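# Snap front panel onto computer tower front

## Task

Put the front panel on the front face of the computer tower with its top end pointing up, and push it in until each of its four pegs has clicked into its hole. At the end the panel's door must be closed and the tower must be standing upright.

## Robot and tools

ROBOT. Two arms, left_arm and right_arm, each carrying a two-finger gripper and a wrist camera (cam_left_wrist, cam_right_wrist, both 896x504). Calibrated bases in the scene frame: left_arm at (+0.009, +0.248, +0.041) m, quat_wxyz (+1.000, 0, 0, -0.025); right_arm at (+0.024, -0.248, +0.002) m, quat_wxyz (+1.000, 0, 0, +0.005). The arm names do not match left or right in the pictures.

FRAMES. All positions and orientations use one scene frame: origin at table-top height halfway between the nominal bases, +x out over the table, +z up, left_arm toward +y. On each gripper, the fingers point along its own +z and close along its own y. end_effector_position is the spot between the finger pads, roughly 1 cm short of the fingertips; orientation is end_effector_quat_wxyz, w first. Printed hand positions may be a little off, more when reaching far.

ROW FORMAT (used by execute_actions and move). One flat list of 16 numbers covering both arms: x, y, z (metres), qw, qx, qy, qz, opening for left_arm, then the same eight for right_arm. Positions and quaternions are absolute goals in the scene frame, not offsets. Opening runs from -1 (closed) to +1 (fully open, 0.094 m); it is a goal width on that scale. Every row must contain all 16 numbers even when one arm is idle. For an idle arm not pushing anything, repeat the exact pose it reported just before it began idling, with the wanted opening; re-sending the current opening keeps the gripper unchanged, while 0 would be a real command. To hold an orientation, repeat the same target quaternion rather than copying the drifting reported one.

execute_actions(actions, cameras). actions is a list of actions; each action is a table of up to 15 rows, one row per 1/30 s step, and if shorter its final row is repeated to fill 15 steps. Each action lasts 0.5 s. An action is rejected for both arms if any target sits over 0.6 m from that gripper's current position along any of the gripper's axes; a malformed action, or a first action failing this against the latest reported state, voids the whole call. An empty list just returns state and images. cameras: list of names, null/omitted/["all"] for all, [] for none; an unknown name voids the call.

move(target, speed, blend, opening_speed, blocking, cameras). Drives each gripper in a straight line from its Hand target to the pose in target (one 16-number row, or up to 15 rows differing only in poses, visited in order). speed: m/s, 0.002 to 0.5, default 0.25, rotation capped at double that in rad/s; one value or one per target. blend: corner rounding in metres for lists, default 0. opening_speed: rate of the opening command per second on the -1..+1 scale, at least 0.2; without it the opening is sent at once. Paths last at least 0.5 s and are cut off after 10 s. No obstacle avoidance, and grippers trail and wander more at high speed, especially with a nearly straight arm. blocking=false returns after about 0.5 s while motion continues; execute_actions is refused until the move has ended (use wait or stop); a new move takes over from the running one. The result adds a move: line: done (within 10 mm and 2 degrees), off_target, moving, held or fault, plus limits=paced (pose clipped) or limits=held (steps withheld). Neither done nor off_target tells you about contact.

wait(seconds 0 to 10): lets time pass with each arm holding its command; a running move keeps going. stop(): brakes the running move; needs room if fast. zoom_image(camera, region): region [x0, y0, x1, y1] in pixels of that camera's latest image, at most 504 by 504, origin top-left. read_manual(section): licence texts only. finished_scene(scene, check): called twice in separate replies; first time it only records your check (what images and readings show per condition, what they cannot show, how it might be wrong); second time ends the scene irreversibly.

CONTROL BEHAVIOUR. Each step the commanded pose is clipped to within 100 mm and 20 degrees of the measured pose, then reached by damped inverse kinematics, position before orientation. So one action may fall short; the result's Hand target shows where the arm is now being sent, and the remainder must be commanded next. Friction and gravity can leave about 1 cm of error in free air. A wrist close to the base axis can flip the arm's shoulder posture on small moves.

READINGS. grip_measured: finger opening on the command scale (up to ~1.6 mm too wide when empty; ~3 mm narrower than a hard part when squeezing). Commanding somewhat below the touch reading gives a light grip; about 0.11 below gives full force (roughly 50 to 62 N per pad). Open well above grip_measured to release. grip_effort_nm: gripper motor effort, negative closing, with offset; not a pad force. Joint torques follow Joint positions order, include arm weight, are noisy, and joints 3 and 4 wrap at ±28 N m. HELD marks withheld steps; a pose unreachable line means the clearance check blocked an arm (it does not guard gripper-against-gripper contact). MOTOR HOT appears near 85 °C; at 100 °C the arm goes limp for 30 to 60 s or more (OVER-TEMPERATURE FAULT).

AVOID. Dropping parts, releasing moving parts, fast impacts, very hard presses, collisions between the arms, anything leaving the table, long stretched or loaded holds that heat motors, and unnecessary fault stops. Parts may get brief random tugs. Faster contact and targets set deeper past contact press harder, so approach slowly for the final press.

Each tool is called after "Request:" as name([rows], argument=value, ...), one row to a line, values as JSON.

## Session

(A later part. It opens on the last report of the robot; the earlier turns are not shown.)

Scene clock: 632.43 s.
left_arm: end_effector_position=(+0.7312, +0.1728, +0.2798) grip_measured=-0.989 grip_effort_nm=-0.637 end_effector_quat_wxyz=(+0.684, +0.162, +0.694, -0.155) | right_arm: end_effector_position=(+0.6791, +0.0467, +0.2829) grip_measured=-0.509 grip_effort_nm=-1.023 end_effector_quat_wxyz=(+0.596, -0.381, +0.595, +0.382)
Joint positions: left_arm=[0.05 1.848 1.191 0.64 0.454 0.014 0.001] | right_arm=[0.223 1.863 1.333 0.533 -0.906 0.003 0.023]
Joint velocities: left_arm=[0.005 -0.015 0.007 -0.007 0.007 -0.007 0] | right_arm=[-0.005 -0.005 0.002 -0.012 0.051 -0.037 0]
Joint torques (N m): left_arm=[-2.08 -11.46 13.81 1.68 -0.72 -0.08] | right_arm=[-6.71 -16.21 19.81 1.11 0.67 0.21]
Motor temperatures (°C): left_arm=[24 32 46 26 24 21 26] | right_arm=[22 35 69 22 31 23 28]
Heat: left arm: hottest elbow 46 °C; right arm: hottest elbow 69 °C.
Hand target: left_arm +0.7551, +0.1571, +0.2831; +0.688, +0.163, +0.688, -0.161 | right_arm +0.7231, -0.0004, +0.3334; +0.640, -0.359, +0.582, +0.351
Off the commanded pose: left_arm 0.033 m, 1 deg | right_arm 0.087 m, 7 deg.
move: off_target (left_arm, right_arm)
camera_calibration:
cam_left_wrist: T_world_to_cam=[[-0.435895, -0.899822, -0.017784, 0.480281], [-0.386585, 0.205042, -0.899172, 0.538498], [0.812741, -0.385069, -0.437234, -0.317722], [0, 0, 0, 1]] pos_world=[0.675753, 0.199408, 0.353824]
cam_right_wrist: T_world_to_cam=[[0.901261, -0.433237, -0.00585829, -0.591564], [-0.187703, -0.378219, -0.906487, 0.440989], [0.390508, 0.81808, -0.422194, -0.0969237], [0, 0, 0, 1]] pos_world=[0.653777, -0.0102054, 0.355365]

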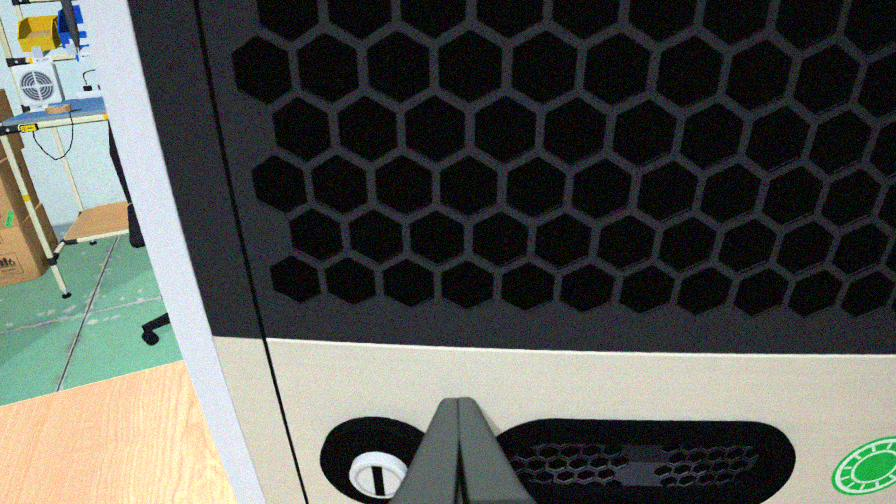

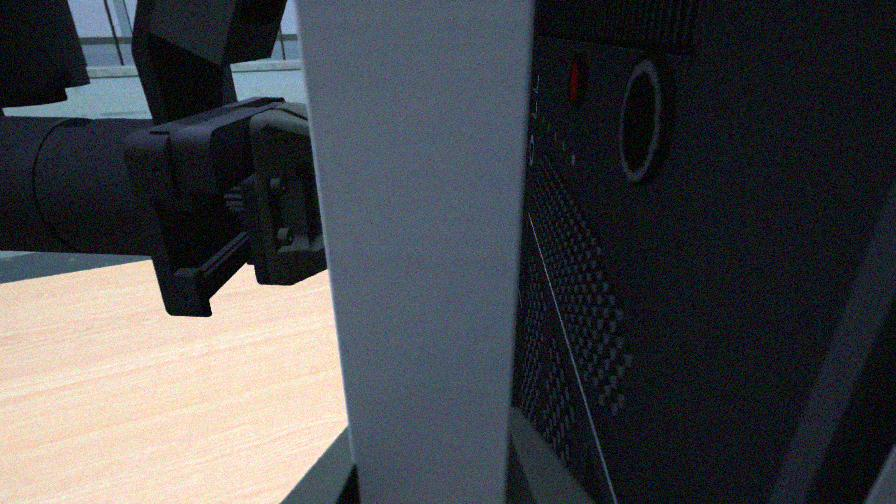

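Request:
move(target=[0.785,0.140,0.285,0.688,0.1617,0.688,-0.1617,-1,0.748,-0.002,0.334,0.640,-0.359,0.582,0.351,-0.8], speed=0.04)

Scene clock: 637.53 s.
left_arm: end_effector_position=(+0.7482, +0.1677, +0.2795) grip_measured=-0.989 grip_effort_nm=-0.642 end_effector_quat_wxyz=(+0.682, +0.159, +0.697, -0.154) | right_arm: end_effector_position=(+0.6930, +0.0433, +0.2834) grip_measured=-0.502 grip_effort_nm=-1.018 end_effector_quat_wxyz=(+0.597, -0.381, +0.595, +0.381)
Joint positions: left_arm=[0.039 1.881 1.247 0.61 0.436 0.013 0.001] | right_arm=[0.213 1.891 1.377 0.519 -0.914 0.002 0.023]
Joint velocities: left_arm=[-0.005 0.005 0.002 -0.022 0.007 0.037 0] | right_arm=[-0.005 -0.005 -0.002 -0.017 -0.007 -0.051 0]
Joint torques (N m): left_arm=[-3.14 -11.05 15.73 1.55 -1.05 -0.11] | right_arm=[-7.18 -16.91 19.9 1.11 0.5 0.25]
Motor temperatures (°C): left_arm=[24 32 46 26 25 21 26] | right_arm=[22 35 69 22 30 23 28]
Heat: left arm: hottest elbow 46 °C; right arm: hottest elbow 69 °C.
Hand target: left_arm +0.7779, +0.1409, +0.2837; +0.688, +0.162, +0.688, -0.162 | right_arm +0.7359, -0.0059, +0.3337; +0.640, -0.359, +0.582, +0.351
Off the commanded pose: left_arm 0.046 m, 2 deg | right_arm 0.087 m, 7 deg.
move: off_target (left_arm, right_arm)
camera_calibration:
cam_left_wrist: T_world_to_cam=[[-0.429457, -0.902984, -0.0136508, 0.477642], [-0.39482, 0.201327, -0.896429, 0.551816], [0.812209, -0.379588, -0.442978, -0.332553], [0, 0, 0, 1]] pos_world=[0.693097, 0.193975, 0.35387]
cam_right_wrist: T_world_to_cam=[[0.900277, -0.435299, -0.00397066, -0.605337], [-0.186563, -0.377573, -0.906991, 0.442118], [0.393313, 0.817284, -0.421131, -0.101542], [0, 0, 0, 1]] pos_world=[0.667392, -0.0135817, 0.355831]

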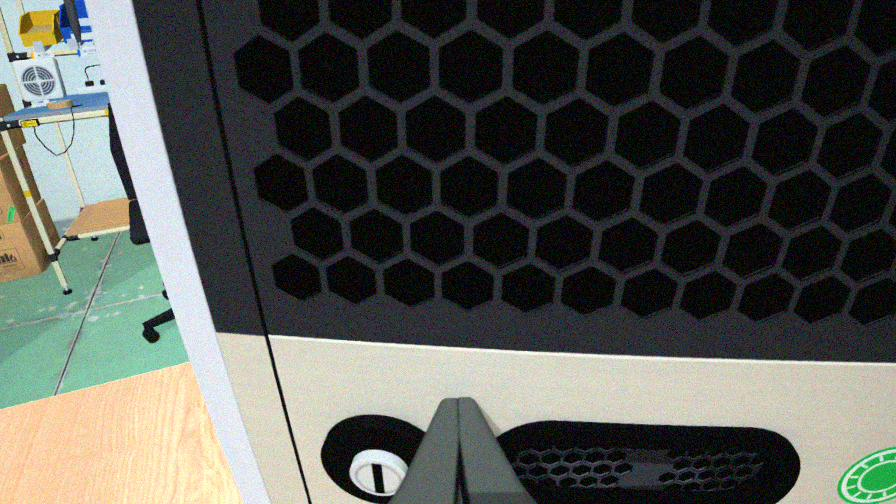

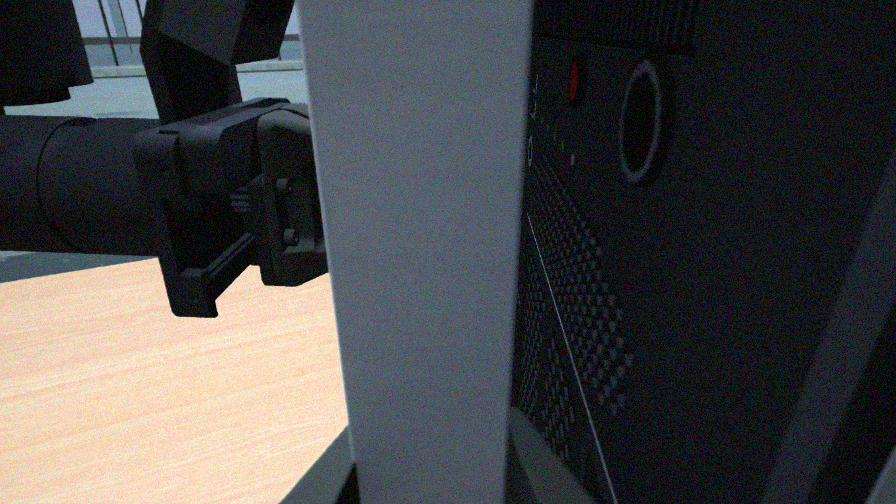

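Request:
move([
  [0.60,0.25,0.30,0.688,0.1617,0.688,-0.1617,-1,0.735,0.004,0.334,0.640,-0.359,0.582,0.351,-0.8],
  [0.45,0.28,0.36,0.374,0.196,0.903,-0.081,-1,0.735,0.004,0.334,0.640,-0.359,0.582,0.351,-0.8],
  [0.70,0.45,0.50,0.618,0.319,0.646,-0.316,-1,0.735,0.004,0.334,0.640,-0.359,0.582,0.351,-0.8],
], speed=0.16, cameras=["cam_left_wrist"])

Request:
zoom_image(camera="cam_left_wrist", region=[500, 170, 640, 270])

Scene clock: 655.53 s.
left_arm: end_effector_position=(+0.6999, +0.4459, +0.5053) grip_measured=-0.989 grip_effort_nm=-0.642 end_effector_quat_wxyz=(+0.620, +0.323, +0.641, -0.317) | right_arm: end_effector_position=(+0.6919, +0.0421, +0.2835) grip_measured=-0.525 grip_effort_nm=-1.018 end_effector_quat_wxyz=(+0.595, -0.384, +0.592, +0.384)
Joint positions: left_arm=[0.569 1.955 2.043 -0.362 1.454 0.266 0.001] | right_arm=[0.209 1.891 1.378 0.518 -0.928 0.002 0.022]
Joint velocities: left_arm=[-0.005 -0.005 0.002 -0.012 -0.022 0.051 0] | right_arm=[-0.005 -0.005 0.007 0.007 0.066 0.066 0]
Joint torques (N m): left_arm=[0.15 -17.85 8.88 2.14 0.17 -0.12] | right_arm=[-5.19 -18.14 17.11 1.62 1.58 0.28]
Motor temperatures (°C): left_arm=[24 31 46 26 25 21 26] | right_arm=[22 37 67 22 29 23 28]
Heat: left arm: hottest elbow 46 °C; right arm: hottest elbow 67 °C.
Hand target: left_arm +0.7019, +0.4506, +0.5002; +0.619, +0.318, +0.644, -0.318 | right_arm +0.7263, +0.0012, +0.3340; +0.640, -0.359, +0.581, +0.352
Off the commanded pose: left_arm 0.007 m, 1 deg | right_arm 0.077 m, 7 deg.
move: off_target (right_arm)
camera_calibration:
cam_left_wrist: T_world_to_cam=[[-0.805807, -0.592155, -0.00535582, 0.831822], [-0.263614, 0.366796, -0.892171, 0.511379], [0.530267, -0.717505, -0.451667, 0.264618], [0, 0, 0, 1]] pos_world=[0.664776, 0.49486, 0.580211]
Images, in order (width x height): cam_left_wrist 896x504.

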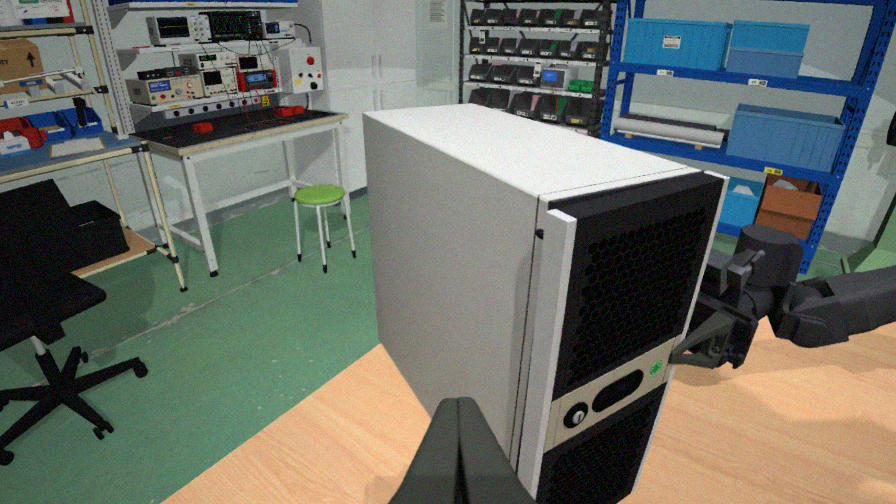

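Scaled by 3.600 from the camera's 896x504 image, which has a finer 1280x720 frame.

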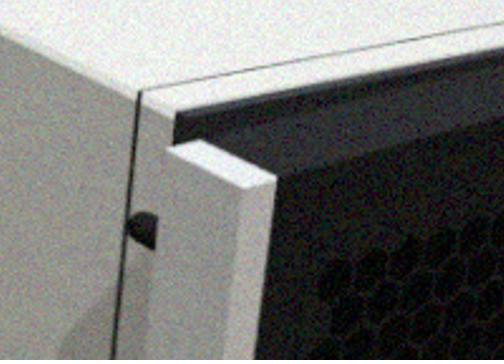

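Request:
move([
  [0.70,0.45,0.50,0.618,0.319,0.646,-0.316,-1,0.670,0.010,0.338,0.638,-0.362,0.580,0.355,-0.8],
  [0.70,0.45,0.50,0.618,0.319,0.646,-0.316,-1,0.686,0.026,0.334,0.638,-0.362,0.580,0.355,-0.8],
], speed=0.06)

Request:
zoom_image(camera="cam_left_wrist", region=[500, 170, 640, 270])

Scene clock: 663.57 s.
left_arm: end_effector_position=(+0.6997, +0.4458, +0.5032) grip_measured=-0.989 grip_effort_nm=-0.657 end_effector_quat_wxyz=(+0.617, +0.320, +0.644, -0.319) | right_arm: end_effector_position=(+0.6754, +0.0240, +0.2853) grip_measured=-0.528 grip_effort_nm=-1.023 end_effector_quat_wxyz=(+0.605, -0.360, +0.609, +0.365)
Joint positions: left_arm=[0.569 1.955 2.043 -0.384 1.452 0.279 0.001] | right_arm=[0.199 1.82 1.279 0.539 -0.867 0.006 0.022]
Joint velocities: left_arm=[-0.005 0.005 -0.007 -0.017 -0.007 -0.051 -0.001] | right_arm=[0.005 -0.005 -0.002 -0.002 -0.007 -0.066 0]
Joint torques (N m): left_arm=[0.79 -18.37 8.94 1.35 0.13 0.17] | right_arm=[-0.56 -18.49 14.13 2.37 0.61 0.14]
Motor temperatures (°C): left_arm=[24 32 45 26 25 21 26] | right_arm=[22 37 66 22 29 23 28]
Heat: left arm: hottest elbow 45 °C; right arm: hottest elbow 66 °C.
Hand target: left_arm +0.6999, +0.4500, +0.4999; +0.618, +0.319, +0.646, -0.316 | right_arm +0.6825, +0.0248, +0.3335; +0.638, -0.361, +0.580, +0.356
Off the commanded pose: left_arm 0.005 m, 0 deg | right_arm 0.050 m, 5 deg.
move: off_target (right_arm)
camera_calibration:
cam_left_wrist: T_world_to_cam=[[-0.804975, -0.593297, 0.00360127, 0.826971], [-0.272147, 0.363838, -0.890819, 0.516125], [0.52721, -0.718067, -0.454345, 0.267489], [0, 0, 0, 1]] pos_world=[0.66513, 0.494929, 0.578328]
cam_right_wrist: T_world_to_cam=[[0.871954, -0.489394, -0.0137638, -0.57463], [-0.219055, -0.364839, -0.904935, 0.454286], [0.437848, 0.792077, -0.425327, -0.106352], [0, 0, 0, 1]] pos_world=[0.647131, -0.03124, 0.357956]

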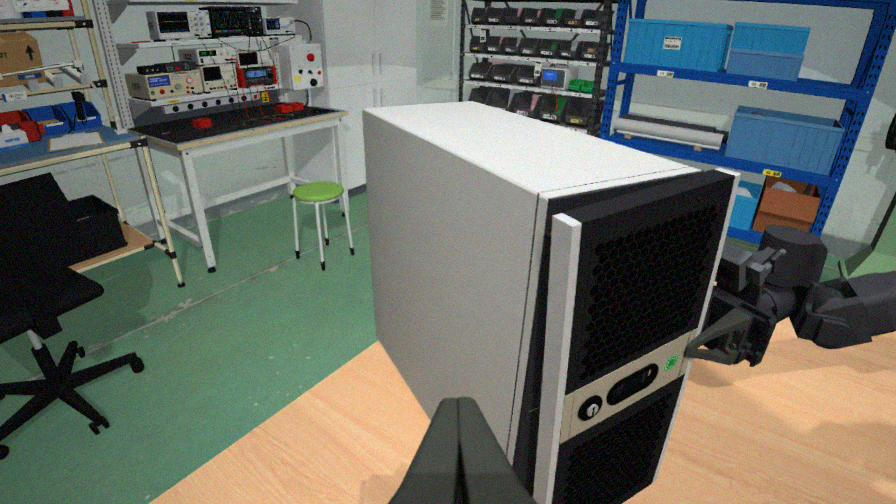

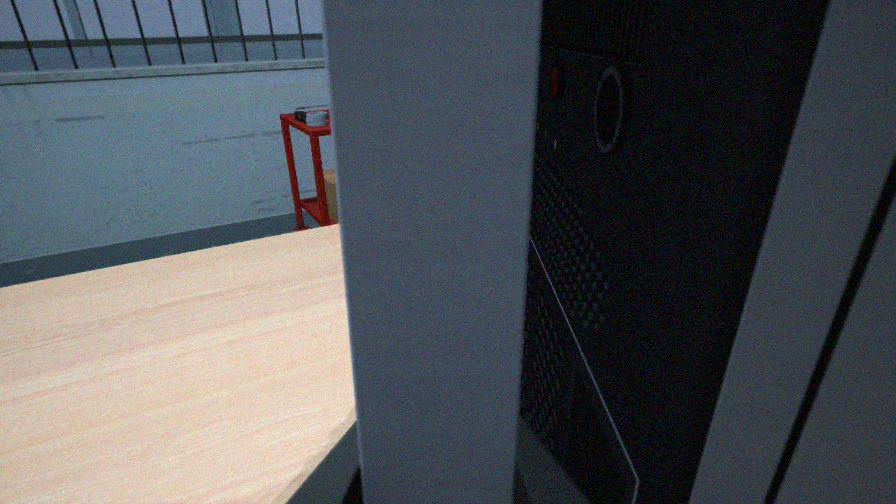

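Scaled by 3.600 from the camera's 896x504 image, which has a finer 1280x720 frame.

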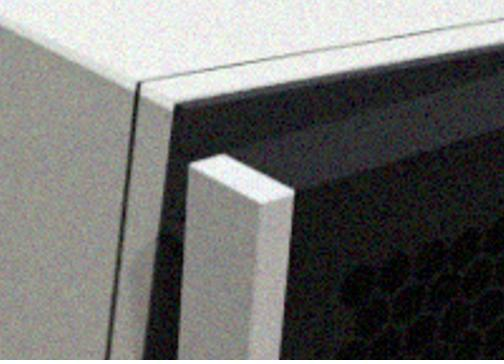

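Request:
move(target=[0.70,0.45,0.50,0.618,0.319,0.646,-0.316,-1,0.684,0.022,0.342,0.660,-0.349,0.559,0.368,-0.8], speed=0.06, cameras=["cam_left_wrist"])

Request:
zoom_image(camera="cam_left_wrist", region=[500, 170, 640, 270])

Request:
zoom_image(camera="cam_left_wrist", region=[480, 160, 780, 504])

Scene clock: 678.07 s.
left_arm: end_effector_position=(+0.6997, +0.4458, +0.5032) grip_measured=-0.989 grip_effort_nm=-0.642 end_effector_quat_wxyz=(+0.617, +0.320, +0.644, -0.319) | right_arm: end_effector_position=(+0.6773, +0.0230, +0.3032) grip_measured=-0.528 grip_effort_nm=-1.018 end_effector_quat_wxyz=(+0.631, -0.344, +0.586, +0.375)
Joint positions: left_arm=[0.569 1.955 2.043 -0.384 1.452 0.28 0.001] | right_arm=[0.199 1.83 1.279 0.669 -0.855 0.096 0.022]
Joint velocities: left_arm=[-0.015 -0.005 -0.012 -0.012 -0.007 0.037 0] | right_arm=[0.005 0.005 0.002 0.007 0.066 -0.066 0.001]
Joint torques (N m): left_arm=[0.44 -18.32 9.03 1.4 0.14 0.13] | right_arm=[-1.55 -18.2 13.03 2.48 0.28 0.05]
Motor temperatures (°C): left_arm=[24 32 44 26 25 21 26] | right_arm=[22 37 65 22 28 23 28]
Heat: left arm: hottest elbow 44 °C; right arm: hottest elbow 65 °C.
Hand target: left_arm +0.6999, +0.4500, +0.5000; +0.618, +0.319, +0.646, -0.316 | right_arm +0.6822, +0.0214, +0.3421; +0.658, -0.347, +0.557, +0.368
Off the commanded pose: left_arm 0.005 m, 0 deg | right_arm 0.039 m, 5 deg.
move: off_target (right_arm)
camera_calibration:
cam_left_wrist: T_world_to_cam=[[-0.804992, -0.593277, 0.0032177, 0.827156], [-0.271885, 0.364078, -0.890801, 0.515794], [0.52732, -0.717962, -0.454383, 0.26737], [0, 0, 0, 1]] pos_world=[0.665101, 0.494905, 0.578296]
Images, in order (width x height): cam_left_wrist 896x504.

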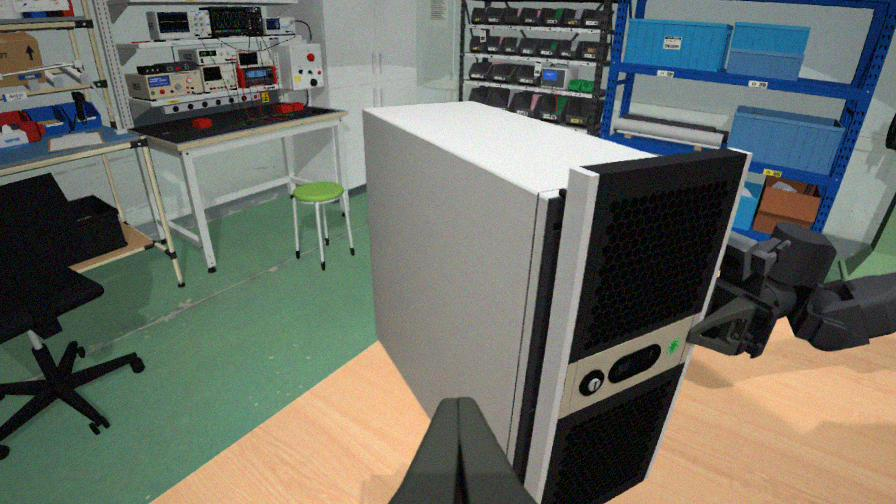

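Scaled by 3.600 from the camera's 896x504 image, which has a finer 1280x720 frame.

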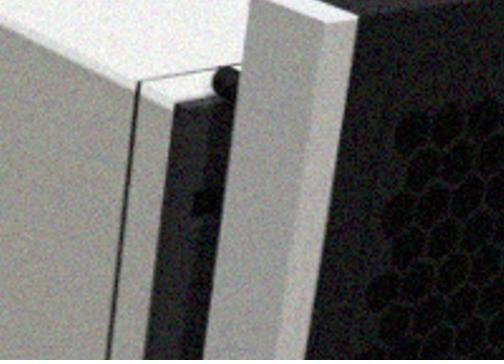

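Scaled by 1.465 from the camera's 896x504 image, which has a finer 1280x720 frame.

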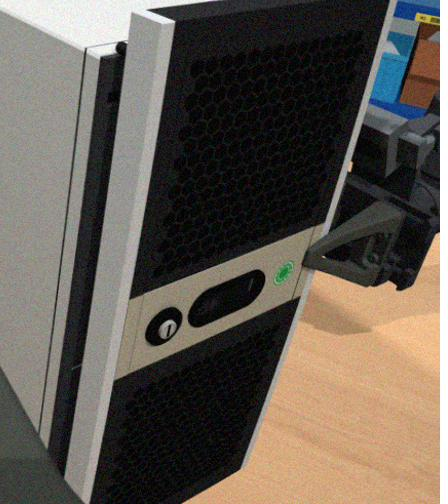

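Request:
move(target=[0.70,0.45,0.50,0.618,0.319,0.646,-0.316,-1,0.684,0.022,0.317,0.660,-0.349,0.559,0.368,-0.8], speed=0.06, cameras=["cam_left_wrist"])

Request:
zoom_image(camera="cam_left_wrist", region=[500, 170, 640, 270])

Request:
zoom_image(camera="cam_left_wrist", region=[480, 160, 780, 504])

Scene clock: 686.30 s.
left_arm: end_effector_position=(+0.6997, +0.4458, +0.5032) grip_measured=-0.989 grip_effort_nm=-0.632 end_effector_quat_wxyz=(+0.618, +0.321, +0.644, -0.318) | right_arm: end_effector_position=(+0.6791, +0.0238, +0.2983) grip_measured=-0.528 grip_effort_nm=-1.018 end_effector_quat_wxyz=(+0.638, -0.344, +0.576, +0.379)
Joint positions: left_arm=[0.569 1.955 2.043 -0.384 1.452 0.28 0.001] | right_arm=[0.199 1.852 1.279 0.727 -0.858 0.114 0.022]
Joint velocities: left_arm=[-0.015 -0.015 0.007 0.012 -0.022 0.066 0.001] | right_arm=[-0.005 -0.005 0.007 0.012 -0.007 -0.022 0]
Joint torques (N m): left_arm=[0.38 -18.02 9.01 1.33 0.15 0.15] | right_arm=[-1.44 -17.61 10.82 2.33 0.53 -0.13]
Motor temperatures (°C): left_arm=[24 32 43 26 25 21 26] | right_arm=[22 37 64 22 28 23 28]
Heat: left arm: hottest elbow 43 °C; right arm: hottest elbow 64 °C.
Hand target: left_arm +0.6999, +0.4500, +0.5000; +0.618, +0.319, +0.645, -0.316 | right_arm +0.6835, +0.0219, +0.3172; +0.658, -0.348, +0.558, +0.368
Off the commanded pose: left_arm 0.005 m, 0 deg | right_arm 0.019 m, 3 deg.
move: off_target (right_arm)
camera_calibration:
cam_left_wrist: T_world_to_cam=[[-0.805001, -0.593267, 0.00283645, 0.827349], [-0.271607, 0.364282, -0.890802, 0.515509], [0.52745, -0.717867, -0.454383, 0.267236], [0, 0, 0, 1]] pos_world=[0.665079, 0.494888, 0.578297]
Images, in order (width x height): cam_left_wrist 896x504.

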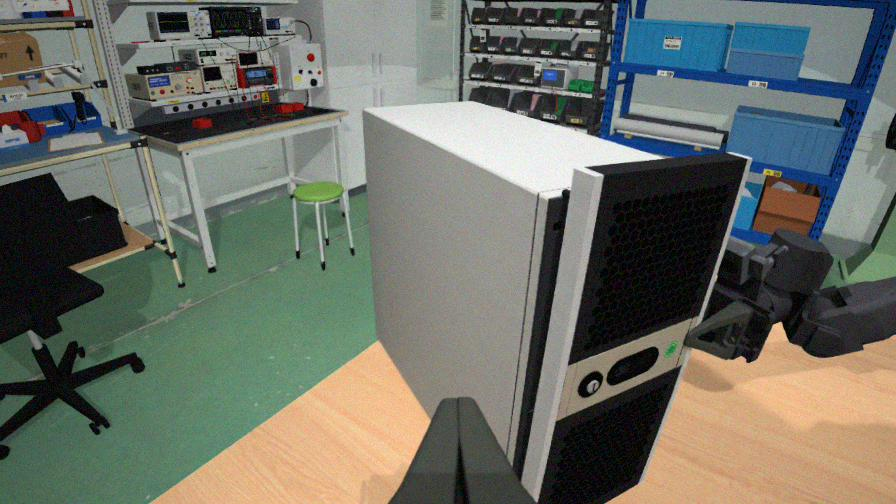

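Scaled by 3.600 from the camera's 896x504 image, which has a finer 1280x720 frame.

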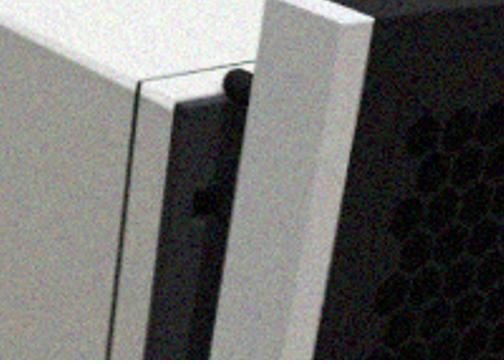

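Scaled by 1.465 from the camera's 896x504 image, which has a finer 1280x720 frame.

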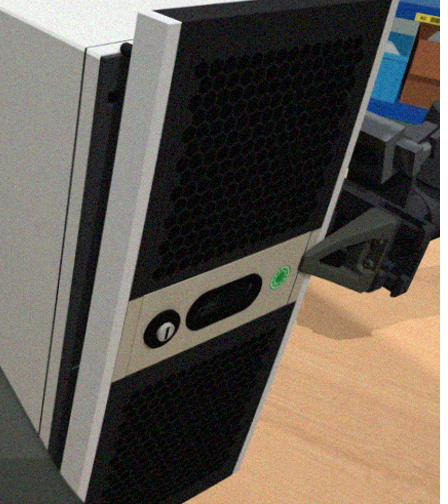

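Request:
move(target=[0.70,0.45,0.50,0.618,0.319,0.646,-0.316,-1,0.684,0.023,0.296,0.647,-0.357,0.572,0.361,-0.8], speed=0.06, cameras=["cam_left_wrist"])

Request:
zoom_image(camera="cam_left_wrist", region=[500, 170, 640, 270])

Request:
zoom_image(camera="cam_left_wrist", region=[480, 160, 780, 504])

Scene clock: 693.87 s.
left_arm: end_effector_position=(+0.6997, +0.4458, +0.5032) grip_measured=-0.989 grip_effort_nm=-0.637 end_effector_quat_wxyz=(+0.618, +0.321, +0.644, -0.318) | right_arm: end_effector_position=(+0.6793, +0.0241, +0.2961) grip_measured=-0.528 grip_effort_nm=-1.013 end_effector_quat_wxyz=(+0.636, -0.345, +0.577, +0.378)
Joint positions: left_arm=[0.569 1.955 2.043 -0.384 1.452 0.28 0.001] | right_arm=[0.199 1.854 1.279 0.722 -0.86 0.108 0.022]
Joint velocities: left_arm=[-0.005 0.005 0.002 0.007 -0.022 -0.037 0.001] | right_arm=[-0.015 -0.005 -0.002 -0.007 0.007 -0.051 -0.001]
Joint torques (N m): left_arm=[0.26 -18.08 9.06 1.39 0.13 0.12] | right_arm=[-1.67 -16.97 10.02 1.02 0.35 -0.53]
Motor temperatures (°C): left_arm=[24 32 43 26 25 21 26] | right_arm=[22 36 63 22 27 23 28]
Heat: left arm: hottest elbow 43 °C; right arm: hottest elbow 63 °C.
Hand target: left_arm +0.6999, +0.4500, +0.5000; +0.618, +0.319, +0.646, -0.316 | right_arm +0.6839, +0.0230, +0.2958; +0.646, -0.356, +0.571, +0.361
Off the commanded pose: left_arm 0.005 m, 0 deg | right_arm 0.005 m, 3 deg.
move: off_target (right_arm)
camera_calibration:
cam_left_wrist: T_world_to_cam=[[-0.805001, -0.593267, 0.00283645, 0.827349], [-0.271607, 0.364282, -0.890802, 0.515509], [0.52745, -0.717867, -0.454383, 0.267236], [0, 0, 0, 1]] pos_world=[0.665079, 0.494888, 0.578297]
Images, in order (width x height): cam_left_wrist 896x504.

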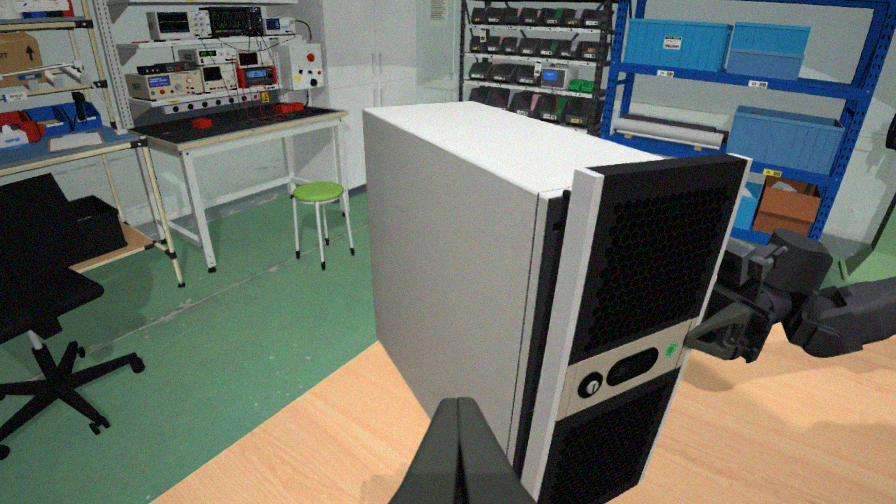

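Scaled by 3.600 from the camera's 896x504 image, which has a finer 1280x720 frame.

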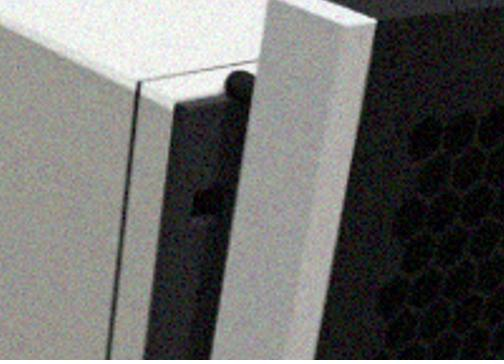

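Scaled by 1.465 from the camera's 896x504 image, which has a finer 1280x720 frame.

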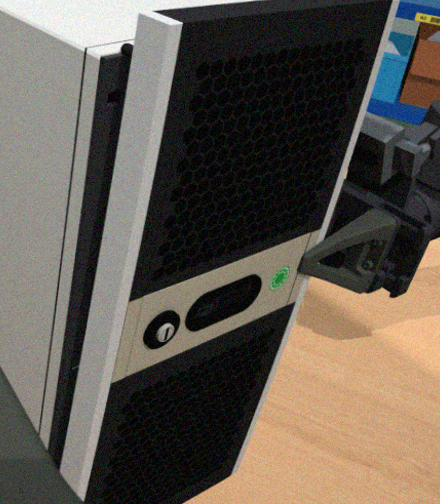

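Request:
move(target=[0.70,0.45,0.50,0.618,0.319,0.646,-0.316,-1,0.684,0.024,0.262,0.632,-0.366,0.585,0.352,-0.8], speed=0.06, cameras=["cam_left_wrist"])

Request:
zoom_image(camera="cam_left_wrist", region=[500, 170, 640, 270])

Request:
zoom_image(camera="cam_left_wrist", region=[480, 160, 780, 504])

Scene clock: 699.27 s.
left_arm: end_effector_position=(+0.6997, +0.4458, +0.5032) grip_measured=-0.989 grip_effort_nm=-0.642 end_effector_quat_wxyz=(+0.618, +0.321, +0.644, -0.318) | right_arm: end_effector_position=(+0.6801, +0.0257, +0.2556) grip_measured=-0.528 grip_effort_nm=-1.018 end_effector_quat_wxyz=(+0.621, -0.360, +0.591, +0.368)
Joint positions: left_arm=[0.569 1.955 2.043 -0.384 1.452 0.28 0.001] | right_arm=[0.199 1.894 1.261 0.699 -0.87 0.038 0.022]
Joint velocities: left_arm=[0.005 -0.015 0.002 0.002 -0.007 0.022 -0.001] | right_arm=[-0.005 0.005 0.002 0.002 -0.081 0.007 0]
Joint torques (N m): left_arm=[0.32 -18.32 9.03 1.29 0.12 0.15] | right_arm=[-1.38 -17.73 9.36 0.79 0.6 -0.38]
Motor temperatures (°C): left_arm=[24 33 43 26 24 21 26] | right_arm=[22 37 61 22 27 23 28]
Heat: left arm: hottest elbow 43 °C; right arm: hottest elbow 61 °C.
Hand target: left_arm +0.6999, +0.4500, +0.5000; +0.618, +0.319, +0.646, -0.316 | right_arm +0.6837, +0.0238, +0.2622; +0.632, -0.366, +0.585, +0.352
Off the commanded pose: left_arm 0.005 m, 0 deg | right_arm 0.008 m, 2 deg.
move: done
camera_calibration:
cam_left_wrist: T_world_to_cam=[[-0.805001, -0.593267, 0.00283645, 0.827349], [-0.271607, 0.364282, -0.890802, 0.515509], [0.52745, -0.717867, -0.454383, 0.267236], [0, 0, 0, 1]] pos_world=[0.665079, 0.494888, 0.578297]
Images, in order (width x height): cam_left_wrist 896x504.

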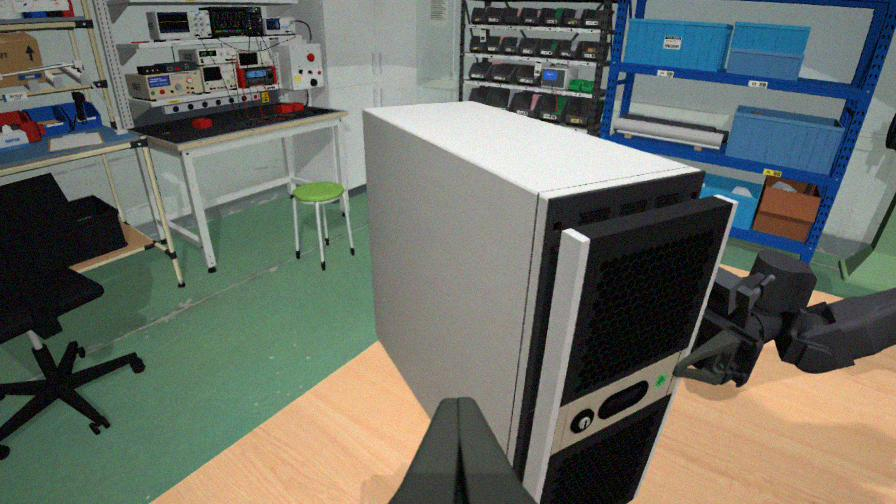

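Scaled by 3.600 from the camera's 896x504 image, which has a finer 1280x720 frame.

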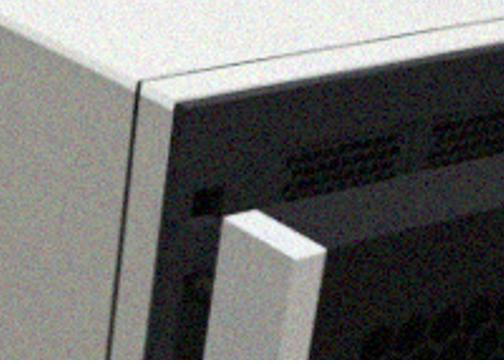

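Scaled by 1.465 from the camera's 896x504 image, which has a finer 1280x720 frame.

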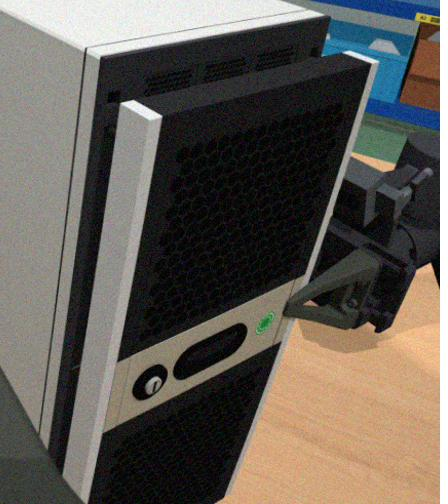

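Request:
move(target=[0.70,0.45,0.50,0.618,0.319,0.646,-0.316,-1,0.688,0.018,0.322,0.644,-0.358,0.573,0.359,-0.8], speed=0.06, cameras=["cam_left_wrist"])

Request:
zoom_image(camera="cam_left_wrist", region=[500, 170, 640, 270])

Request:
zoom_image(camera="cam_left_wrist", region=[480, 160, 780, 504])

Scene clock: 709.57 s.
left_arm: end_effector_position=(+0.6997, +0.4458, +0.5032) grip_measured=-0.989 grip_effort_nm=-0.642 end_effector_quat_wxyz=(+0.618, +0.321, +0.644, -0.318) | right_arm: end_effector_position=(+0.6774, +0.0252, +0.2618) grip_measured=-0.528 grip_effort_nm=-1.013 end_effector_quat_wxyz=(+0.611, -0.358, +0.601, +0.370)
Joint positions: left_arm=[0.569 1.955 2.043 -0.384 1.452 0.28 0.001] | right_arm=[0.199 1.87 1.261 0.644 -0.871 0.034 0.022]
Joint velocities: left_arm=[-0.005 -0.005 -0.007 -0.007 -0.051 -0.066 0.001] | right_arm=[-0.015 -0.005 -0.007 -0.022 0.007 -0.066 0]
Joint torques (N m): left_arm=[0.5 -18.2 9.07 1.32 0.15 0.13] | right_arm=[-2.55 -20.54 13.82 1.25 0.35 0.14]
Motor temperatures (°C): left_arm=[24 33 42 26 24 21 26] | right_arm=[22 36 60 22 27 23 28]
Heat: left arm: hottest elbow 42 °C; right arm: hottest elbow 60 °C.
Hand target: left_arm +0.6999, +0.4500, +0.5000; +0.618, +0.319, +0.646, -0.316 | right_arm +0.6845, +0.0173, +0.3211; +0.644, -0.358, +0.573, +0.359
Off the commanded pose: left_arm 0.005 m, 0 deg | right_arm 0.062 m, 5 deg.
move: off_target (right_arm)
camera_calibration:
cam_left_wrist: T_world_to_cam=[[-0.805001, -0.593267, 0.00283645, 0.827349], [-0.271607, 0.364282, -0.890802, 0.515509], [0.52745, -0.717867, -0.454383, 0.267236], [0, 0, 0, 1]] pos_world=[0.665079, 0.494888, 0.578297]
Images, in order (width x height): cam_left_wrist 896x504.

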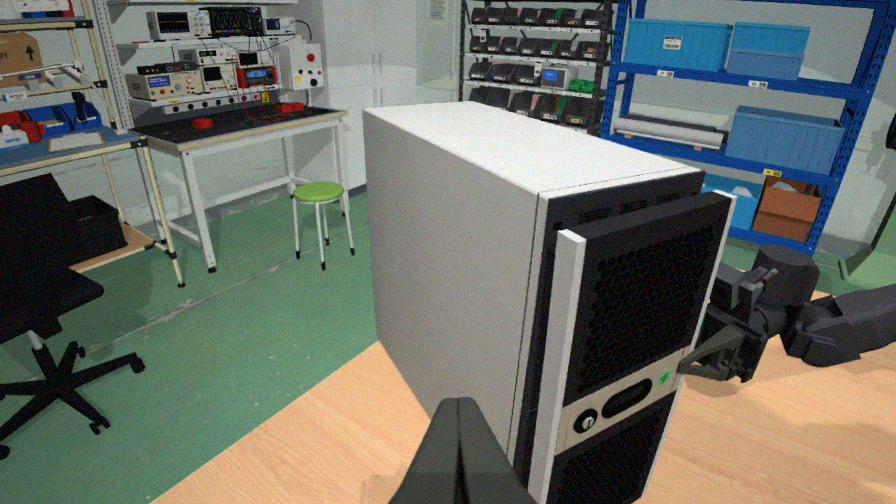

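Scaled by 3.600 from the camera's 896x504 image, which has a finer 1280x720 frame.

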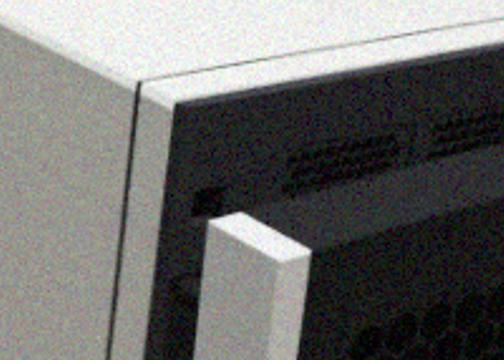

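Scaled by 1.465 from the camera's 896x504 image, which has a finer 1280x720 frame.

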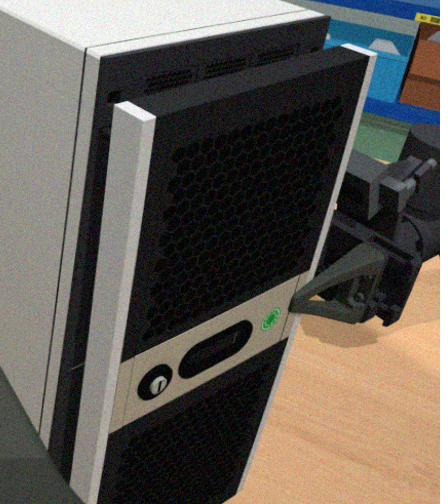

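Request:
move(target=[0.70,0.45,0.50,0.618,0.319,0.646,-0.316,-1, 0.680,0.006,0.335,0.649,-0.357,0.567,0.363,-0.8], speed=0.06, cameras=["cam_left_wrist"])

Request:
zoom_image(camera="cam_left_wrist", region=[500, 170, 640, 270])

Scene clock: 737.77 s.
left_arm: end_effector_position=(+0.6997, +0.4458, +0.5032) grip_measured=-0.989 grip_effort_nm=-0.652 end_effector_quat_wxyz=(+0.618, +0.321, +0.644, -0.318) | right_arm: end_effector_position=(+0.6748, +0.0190, +0.2763) grip_measured=-0.528 grip_effort_nm=-1.018 end_effector_quat_wxyz=(+0.614, -0.357, +0.596, +0.375)
Joint positions: left_arm=[0.569 1.955 2.043 -0.384 1.452 0.28 0.001] | right_arm=[0.188 1.848 1.261 0.644 -0.888 0.053 0.022]
Joint velocities: left_arm=[-0.005 -0.005 0.012 -0.007 0.007 0.022 -0.001] | right_arm=[-0.015 -0.005 -0.007 -0.007 -0.022 -0.022 0]
Joint torques (N m): left_arm=[0.5 -18.14 9.03 1.39 0.12 0.13] | right_arm=[-2.67 -21.48 12.22 1.98 0.18 0.14]
Motor temperatures (°C): left_arm=[24 33 41 26 24 21 26] | right_arm=[22 38 62 22 26 23 28]
Heat: left arm: hottest elbow 41 °C; right arm: hottest elbow 62 °C.
Hand target: left_arm +0.6999, +0.4500, +0.5000; +0.618, +0.319, +0.645, -0.316 | right_arm +0.6776, +0.0062, +0.3342; +0.649, -0.357, +0.566, +0.363
Off the commanded pose: left_arm 0.005 m, 0 deg | right_arm 0.060 m, 5 deg.
move: off_target (right_arm)
camera_calibration:
cam_left_wrist: T_world_to_cam=[[-0.805009, -0.593257, 0.0024552, 0.827543], [-0.271328, 0.364487, -0.890803, 0.515223], [0.527581, -0.717771, -0.454382, 0.267102], [0, 0, 0, 1]] pos_world=[0.665056, 0.494872, 0.578297]
Images, in order (width x height): cam_left_wrist 896x504.

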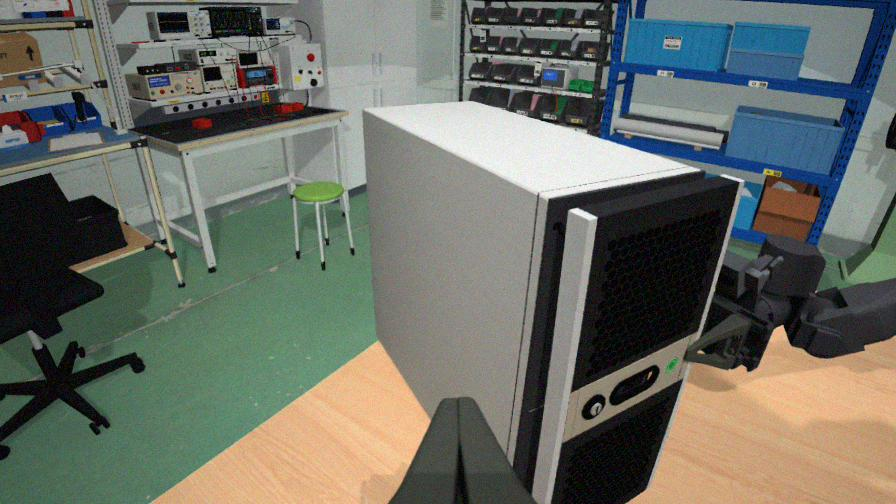

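Scaled by 3.600 from the camera's 896x504 image, which has a finer 1280x720 frame.

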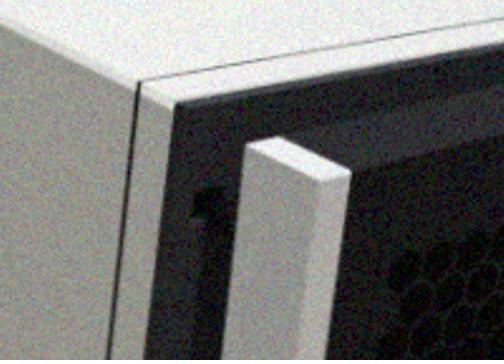

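Request:
zoom_image(camera="cam_left_wrist", region=[540, 205, 580, 265])

Request:
zoom_image(camera="cam_left_wrist", region=[500, 370, 680, 504])

Scaled by 8.400 from the camera's 896x504 image, which has a finer 1280x720 frame.

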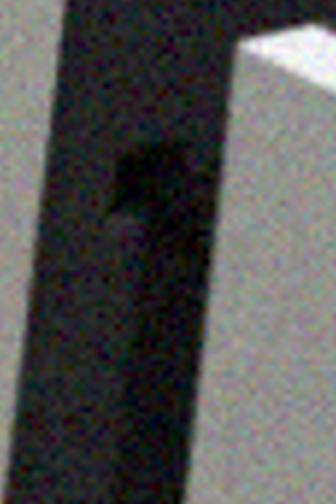

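Scaled by 2.800 from the camera's 896x504 image, which has a finer 1280x720 frame.

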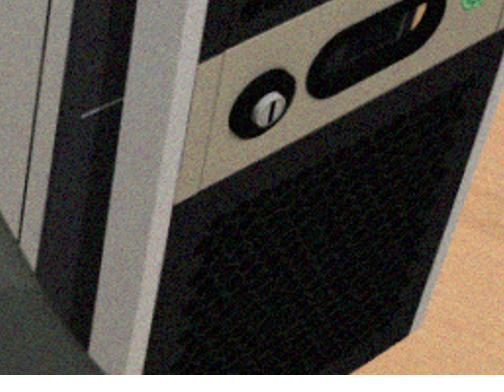

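Request:
move([
  [0.70,0.45,0.50,0.618,0.319,0.646,-0.316,-1, 0.672,-0.018,0.337,0.652,-0.357,0.564,0.363,-0.8],
  [0.70,0.45,0.50,0.618,0.319,0.646,-0.316,-1, 0.682,-0.003,0.341,0.652,-0.357,0.564,0.363,-0.8],
], speed=0.06, cameras=["cam_left_wrist"])

Request:
zoom_image(camera="cam_left_wrist", region=[540, 190, 600, 270])

Scene clock: 750.90 s.
left_arm: end_effector_position=(+0.6997, +0.4458, +0.5032) grip_measured=-0.989 grip_effort_nm=-0.637 end_effector_quat_wxyz=(+0.618, +0.321, +0.644, -0.318) | right_arm: end_effector_position=(+0.6727, +0.0017, +0.2882) grip_measured=-0.528 grip_effort_nm=-1.013 end_effector_quat_wxyz=(+0.619, -0.361, +0.587, +0.376)
Joint positions: left_arm=[0.569 1.955 2.043 -0.384 1.452 0.28 0.001] | right_arm=[0.158 1.829 1.255 0.656 -0.927 0.06 0.022]
Joint velocities: left_arm=[-0.005 -0.005 -0.017 -0.012 0.022 0.007 0.001] | right_arm=[0.005 -0.005 -0.012 -0.002 -0.081 0.007 -0.001]
Joint torques (N m): left_arm=[0.44 -18.02 9.03 1.4 0.12 0.13] | right_arm=[-1.85 -19.84 13.19 1.87 1.14 0.23]
Motor temperatures (°C): left_arm=[24 33 41 26 24 21 26] | right_arm=[22 38 61 22 26 23 28]
Heat: left arm: hottest elbow 41 °C; right arm: hottest elbow 61 °C.
Hand target: left_arm +0.6999, +0.4500, +0.5000; +0.618, +0.319, +0.646, -0.316 | right_arm +0.6789, -0.0039, +0.3409; +0.652, -0.356, +0.563, +0.364
Off the commanded pose: left_arm 0.005 m, 0 deg | right_arm 0.054 m, 5 deg.
move: off_target (right_arm)
camera_calibration:
cam_left_wrist: T_world_to_cam=[[-0.805009, -0.593257, 0.0024552, 0.827543], [-0.271328, 0.364487, -0.890803, 0.515223], [0.527581, -0.717771, -0.454382, 0.267102], [0, 0, 0, 1]] pos_world=[0.665056, 0.494872, 0.578297]
Images, in order (width x height): cam_left_wrist 896x504.

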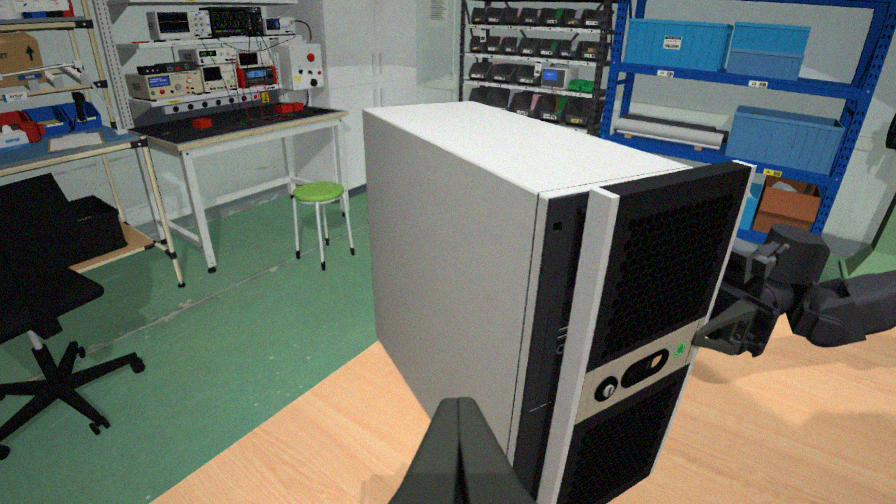

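Scaled by 6.300 from the camera's 896x504 image, which has a finer 1280x720 frame.

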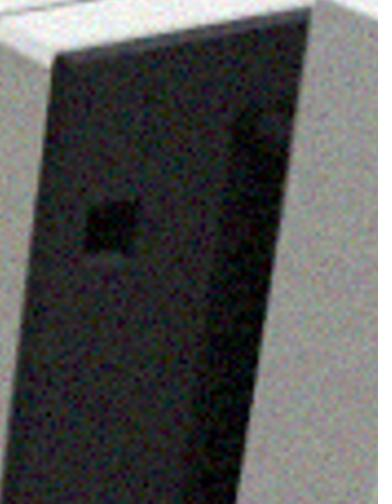

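Request:
zoom_image(camera="cam_left_wrist", region=[560, 190, 592, 220])

Scaled by 15.750 from the camera's 896x504 image, which has a finer 1280x720 frame.

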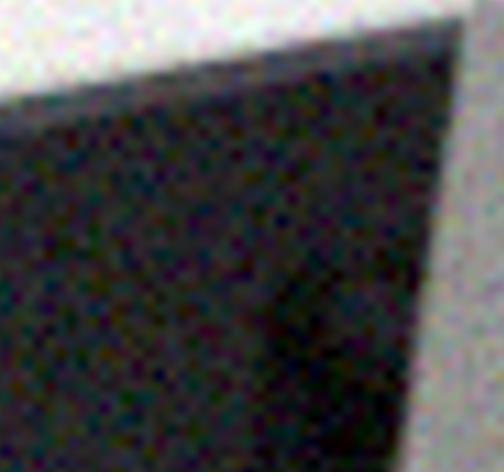

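Request:
move([
  [0.70,0.45,0.50,0.618,0.319,0.646,-0.316,-1, 0.670,0.025,0.320,0.652,-0.357,0.564,0.363,-0.8],
  [0.70,0.45,0.50,0.618,0.319,0.646,-0.316,-1, 0.681,0.009,0.333,0.652,-0.357,0.564,0.363,-0.8],
], speed=0.06, cameras=["cam_left_wrist"])

Request:
zoom_image(camera="cam_left_wrist", region=[540, 190, 600, 270])

Request:
zoom_image(camera="cam_left_wrist", region=[550, 205, 590, 235])

Scene clock: 766.50 s.
left_arm: end_effector_position=(+0.6997, +0.4458, +0.5032) grip_measured=-0.989 grip_effort_nm=-0.632 end_effector_quat_wxyz=(+0.618, +0.321, +0.644, -0.318) | right_arm: end_effector_position=(+0.6726, +0.0153, +0.2907) grip_measured=-0.528 grip_effort_nm=-1.018 end_effector_quat_wxyz=(+0.627, -0.354, +0.587, +0.371)
Joint positions: left_arm=[0.569 1.955 2.043 -0.384 1.452 0.28 0.001] | right_arm=[0.185 1.829 1.254 0.671 -0.879 0.065 0.022]
Joint velocities: left_arm=[-0.005 -0.005 -0.002 -0.002 -0.007 -0.066 0] | right_arm=[0.005 -0.005 0.007 -0.002 -0.066 -0.081 0.001]
Joint torques (N m): left_arm=[0.21 -18.49 8.99 1.36 0.13 0.14] | right_arm=[-2.43 -18.32 13.3 1.52 0.04 0.1]
Motor temperatures (°C): left_arm=[24 33 41 26 24 21 26] | right_arm=[22 37 61 22 27 23 28]
Heat: left arm: hottest elbow 41 °C; right arm: hottest elbow 61 °C.
Hand target: left_arm +0.6999, +0.4500, +0.5000; +0.618, +0.319, +0.646, -0.316 | right_arm +0.6790, +0.0085, +0.3327; +0.651, -0.356, +0.563, +0.363
Off the commanded pose: left_arm 0.005 m, 0 deg | right_arm 0.044 m, 4 deg.
move: off_target (right_arm)
camera_calibration:
cam_left_wrist: T_world_to_cam=[[-0.805009, -0.593257, 0.0024552, 0.827543], [-0.271328, 0.364487, -0.890803, 0.515223], [0.527581, -0.717771, -0.454382, 0.267102], [0, 0, 0, 1]] pos_world=[0.665056, 0.494872, 0.578297]
Images, in order (width x height): cam_left_wrist 896x504.

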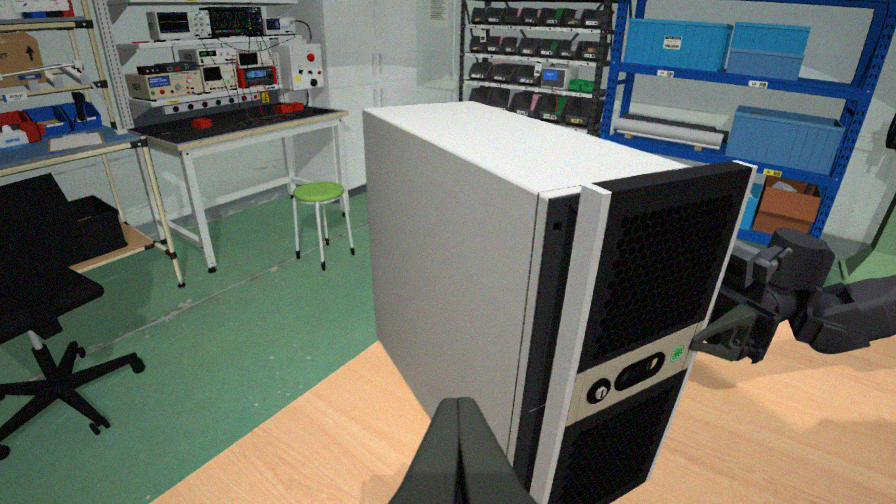

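Scaled by 6.300 from the camera's 896x504 image, which has a finer 1280x720 frame.

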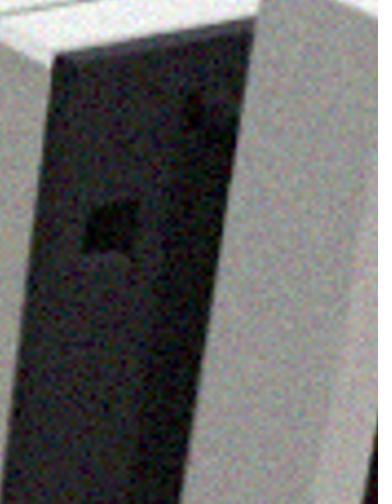

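Scaled by 12.600 from the camera's 896x504 image, which has a finer 1280x720 frame.

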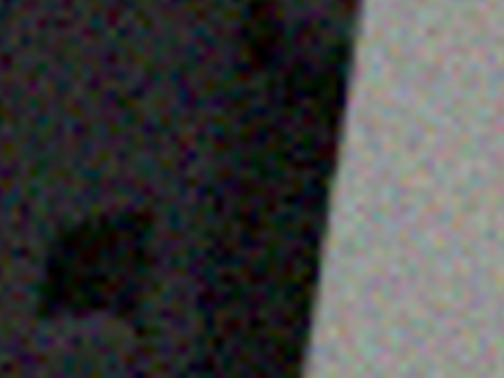

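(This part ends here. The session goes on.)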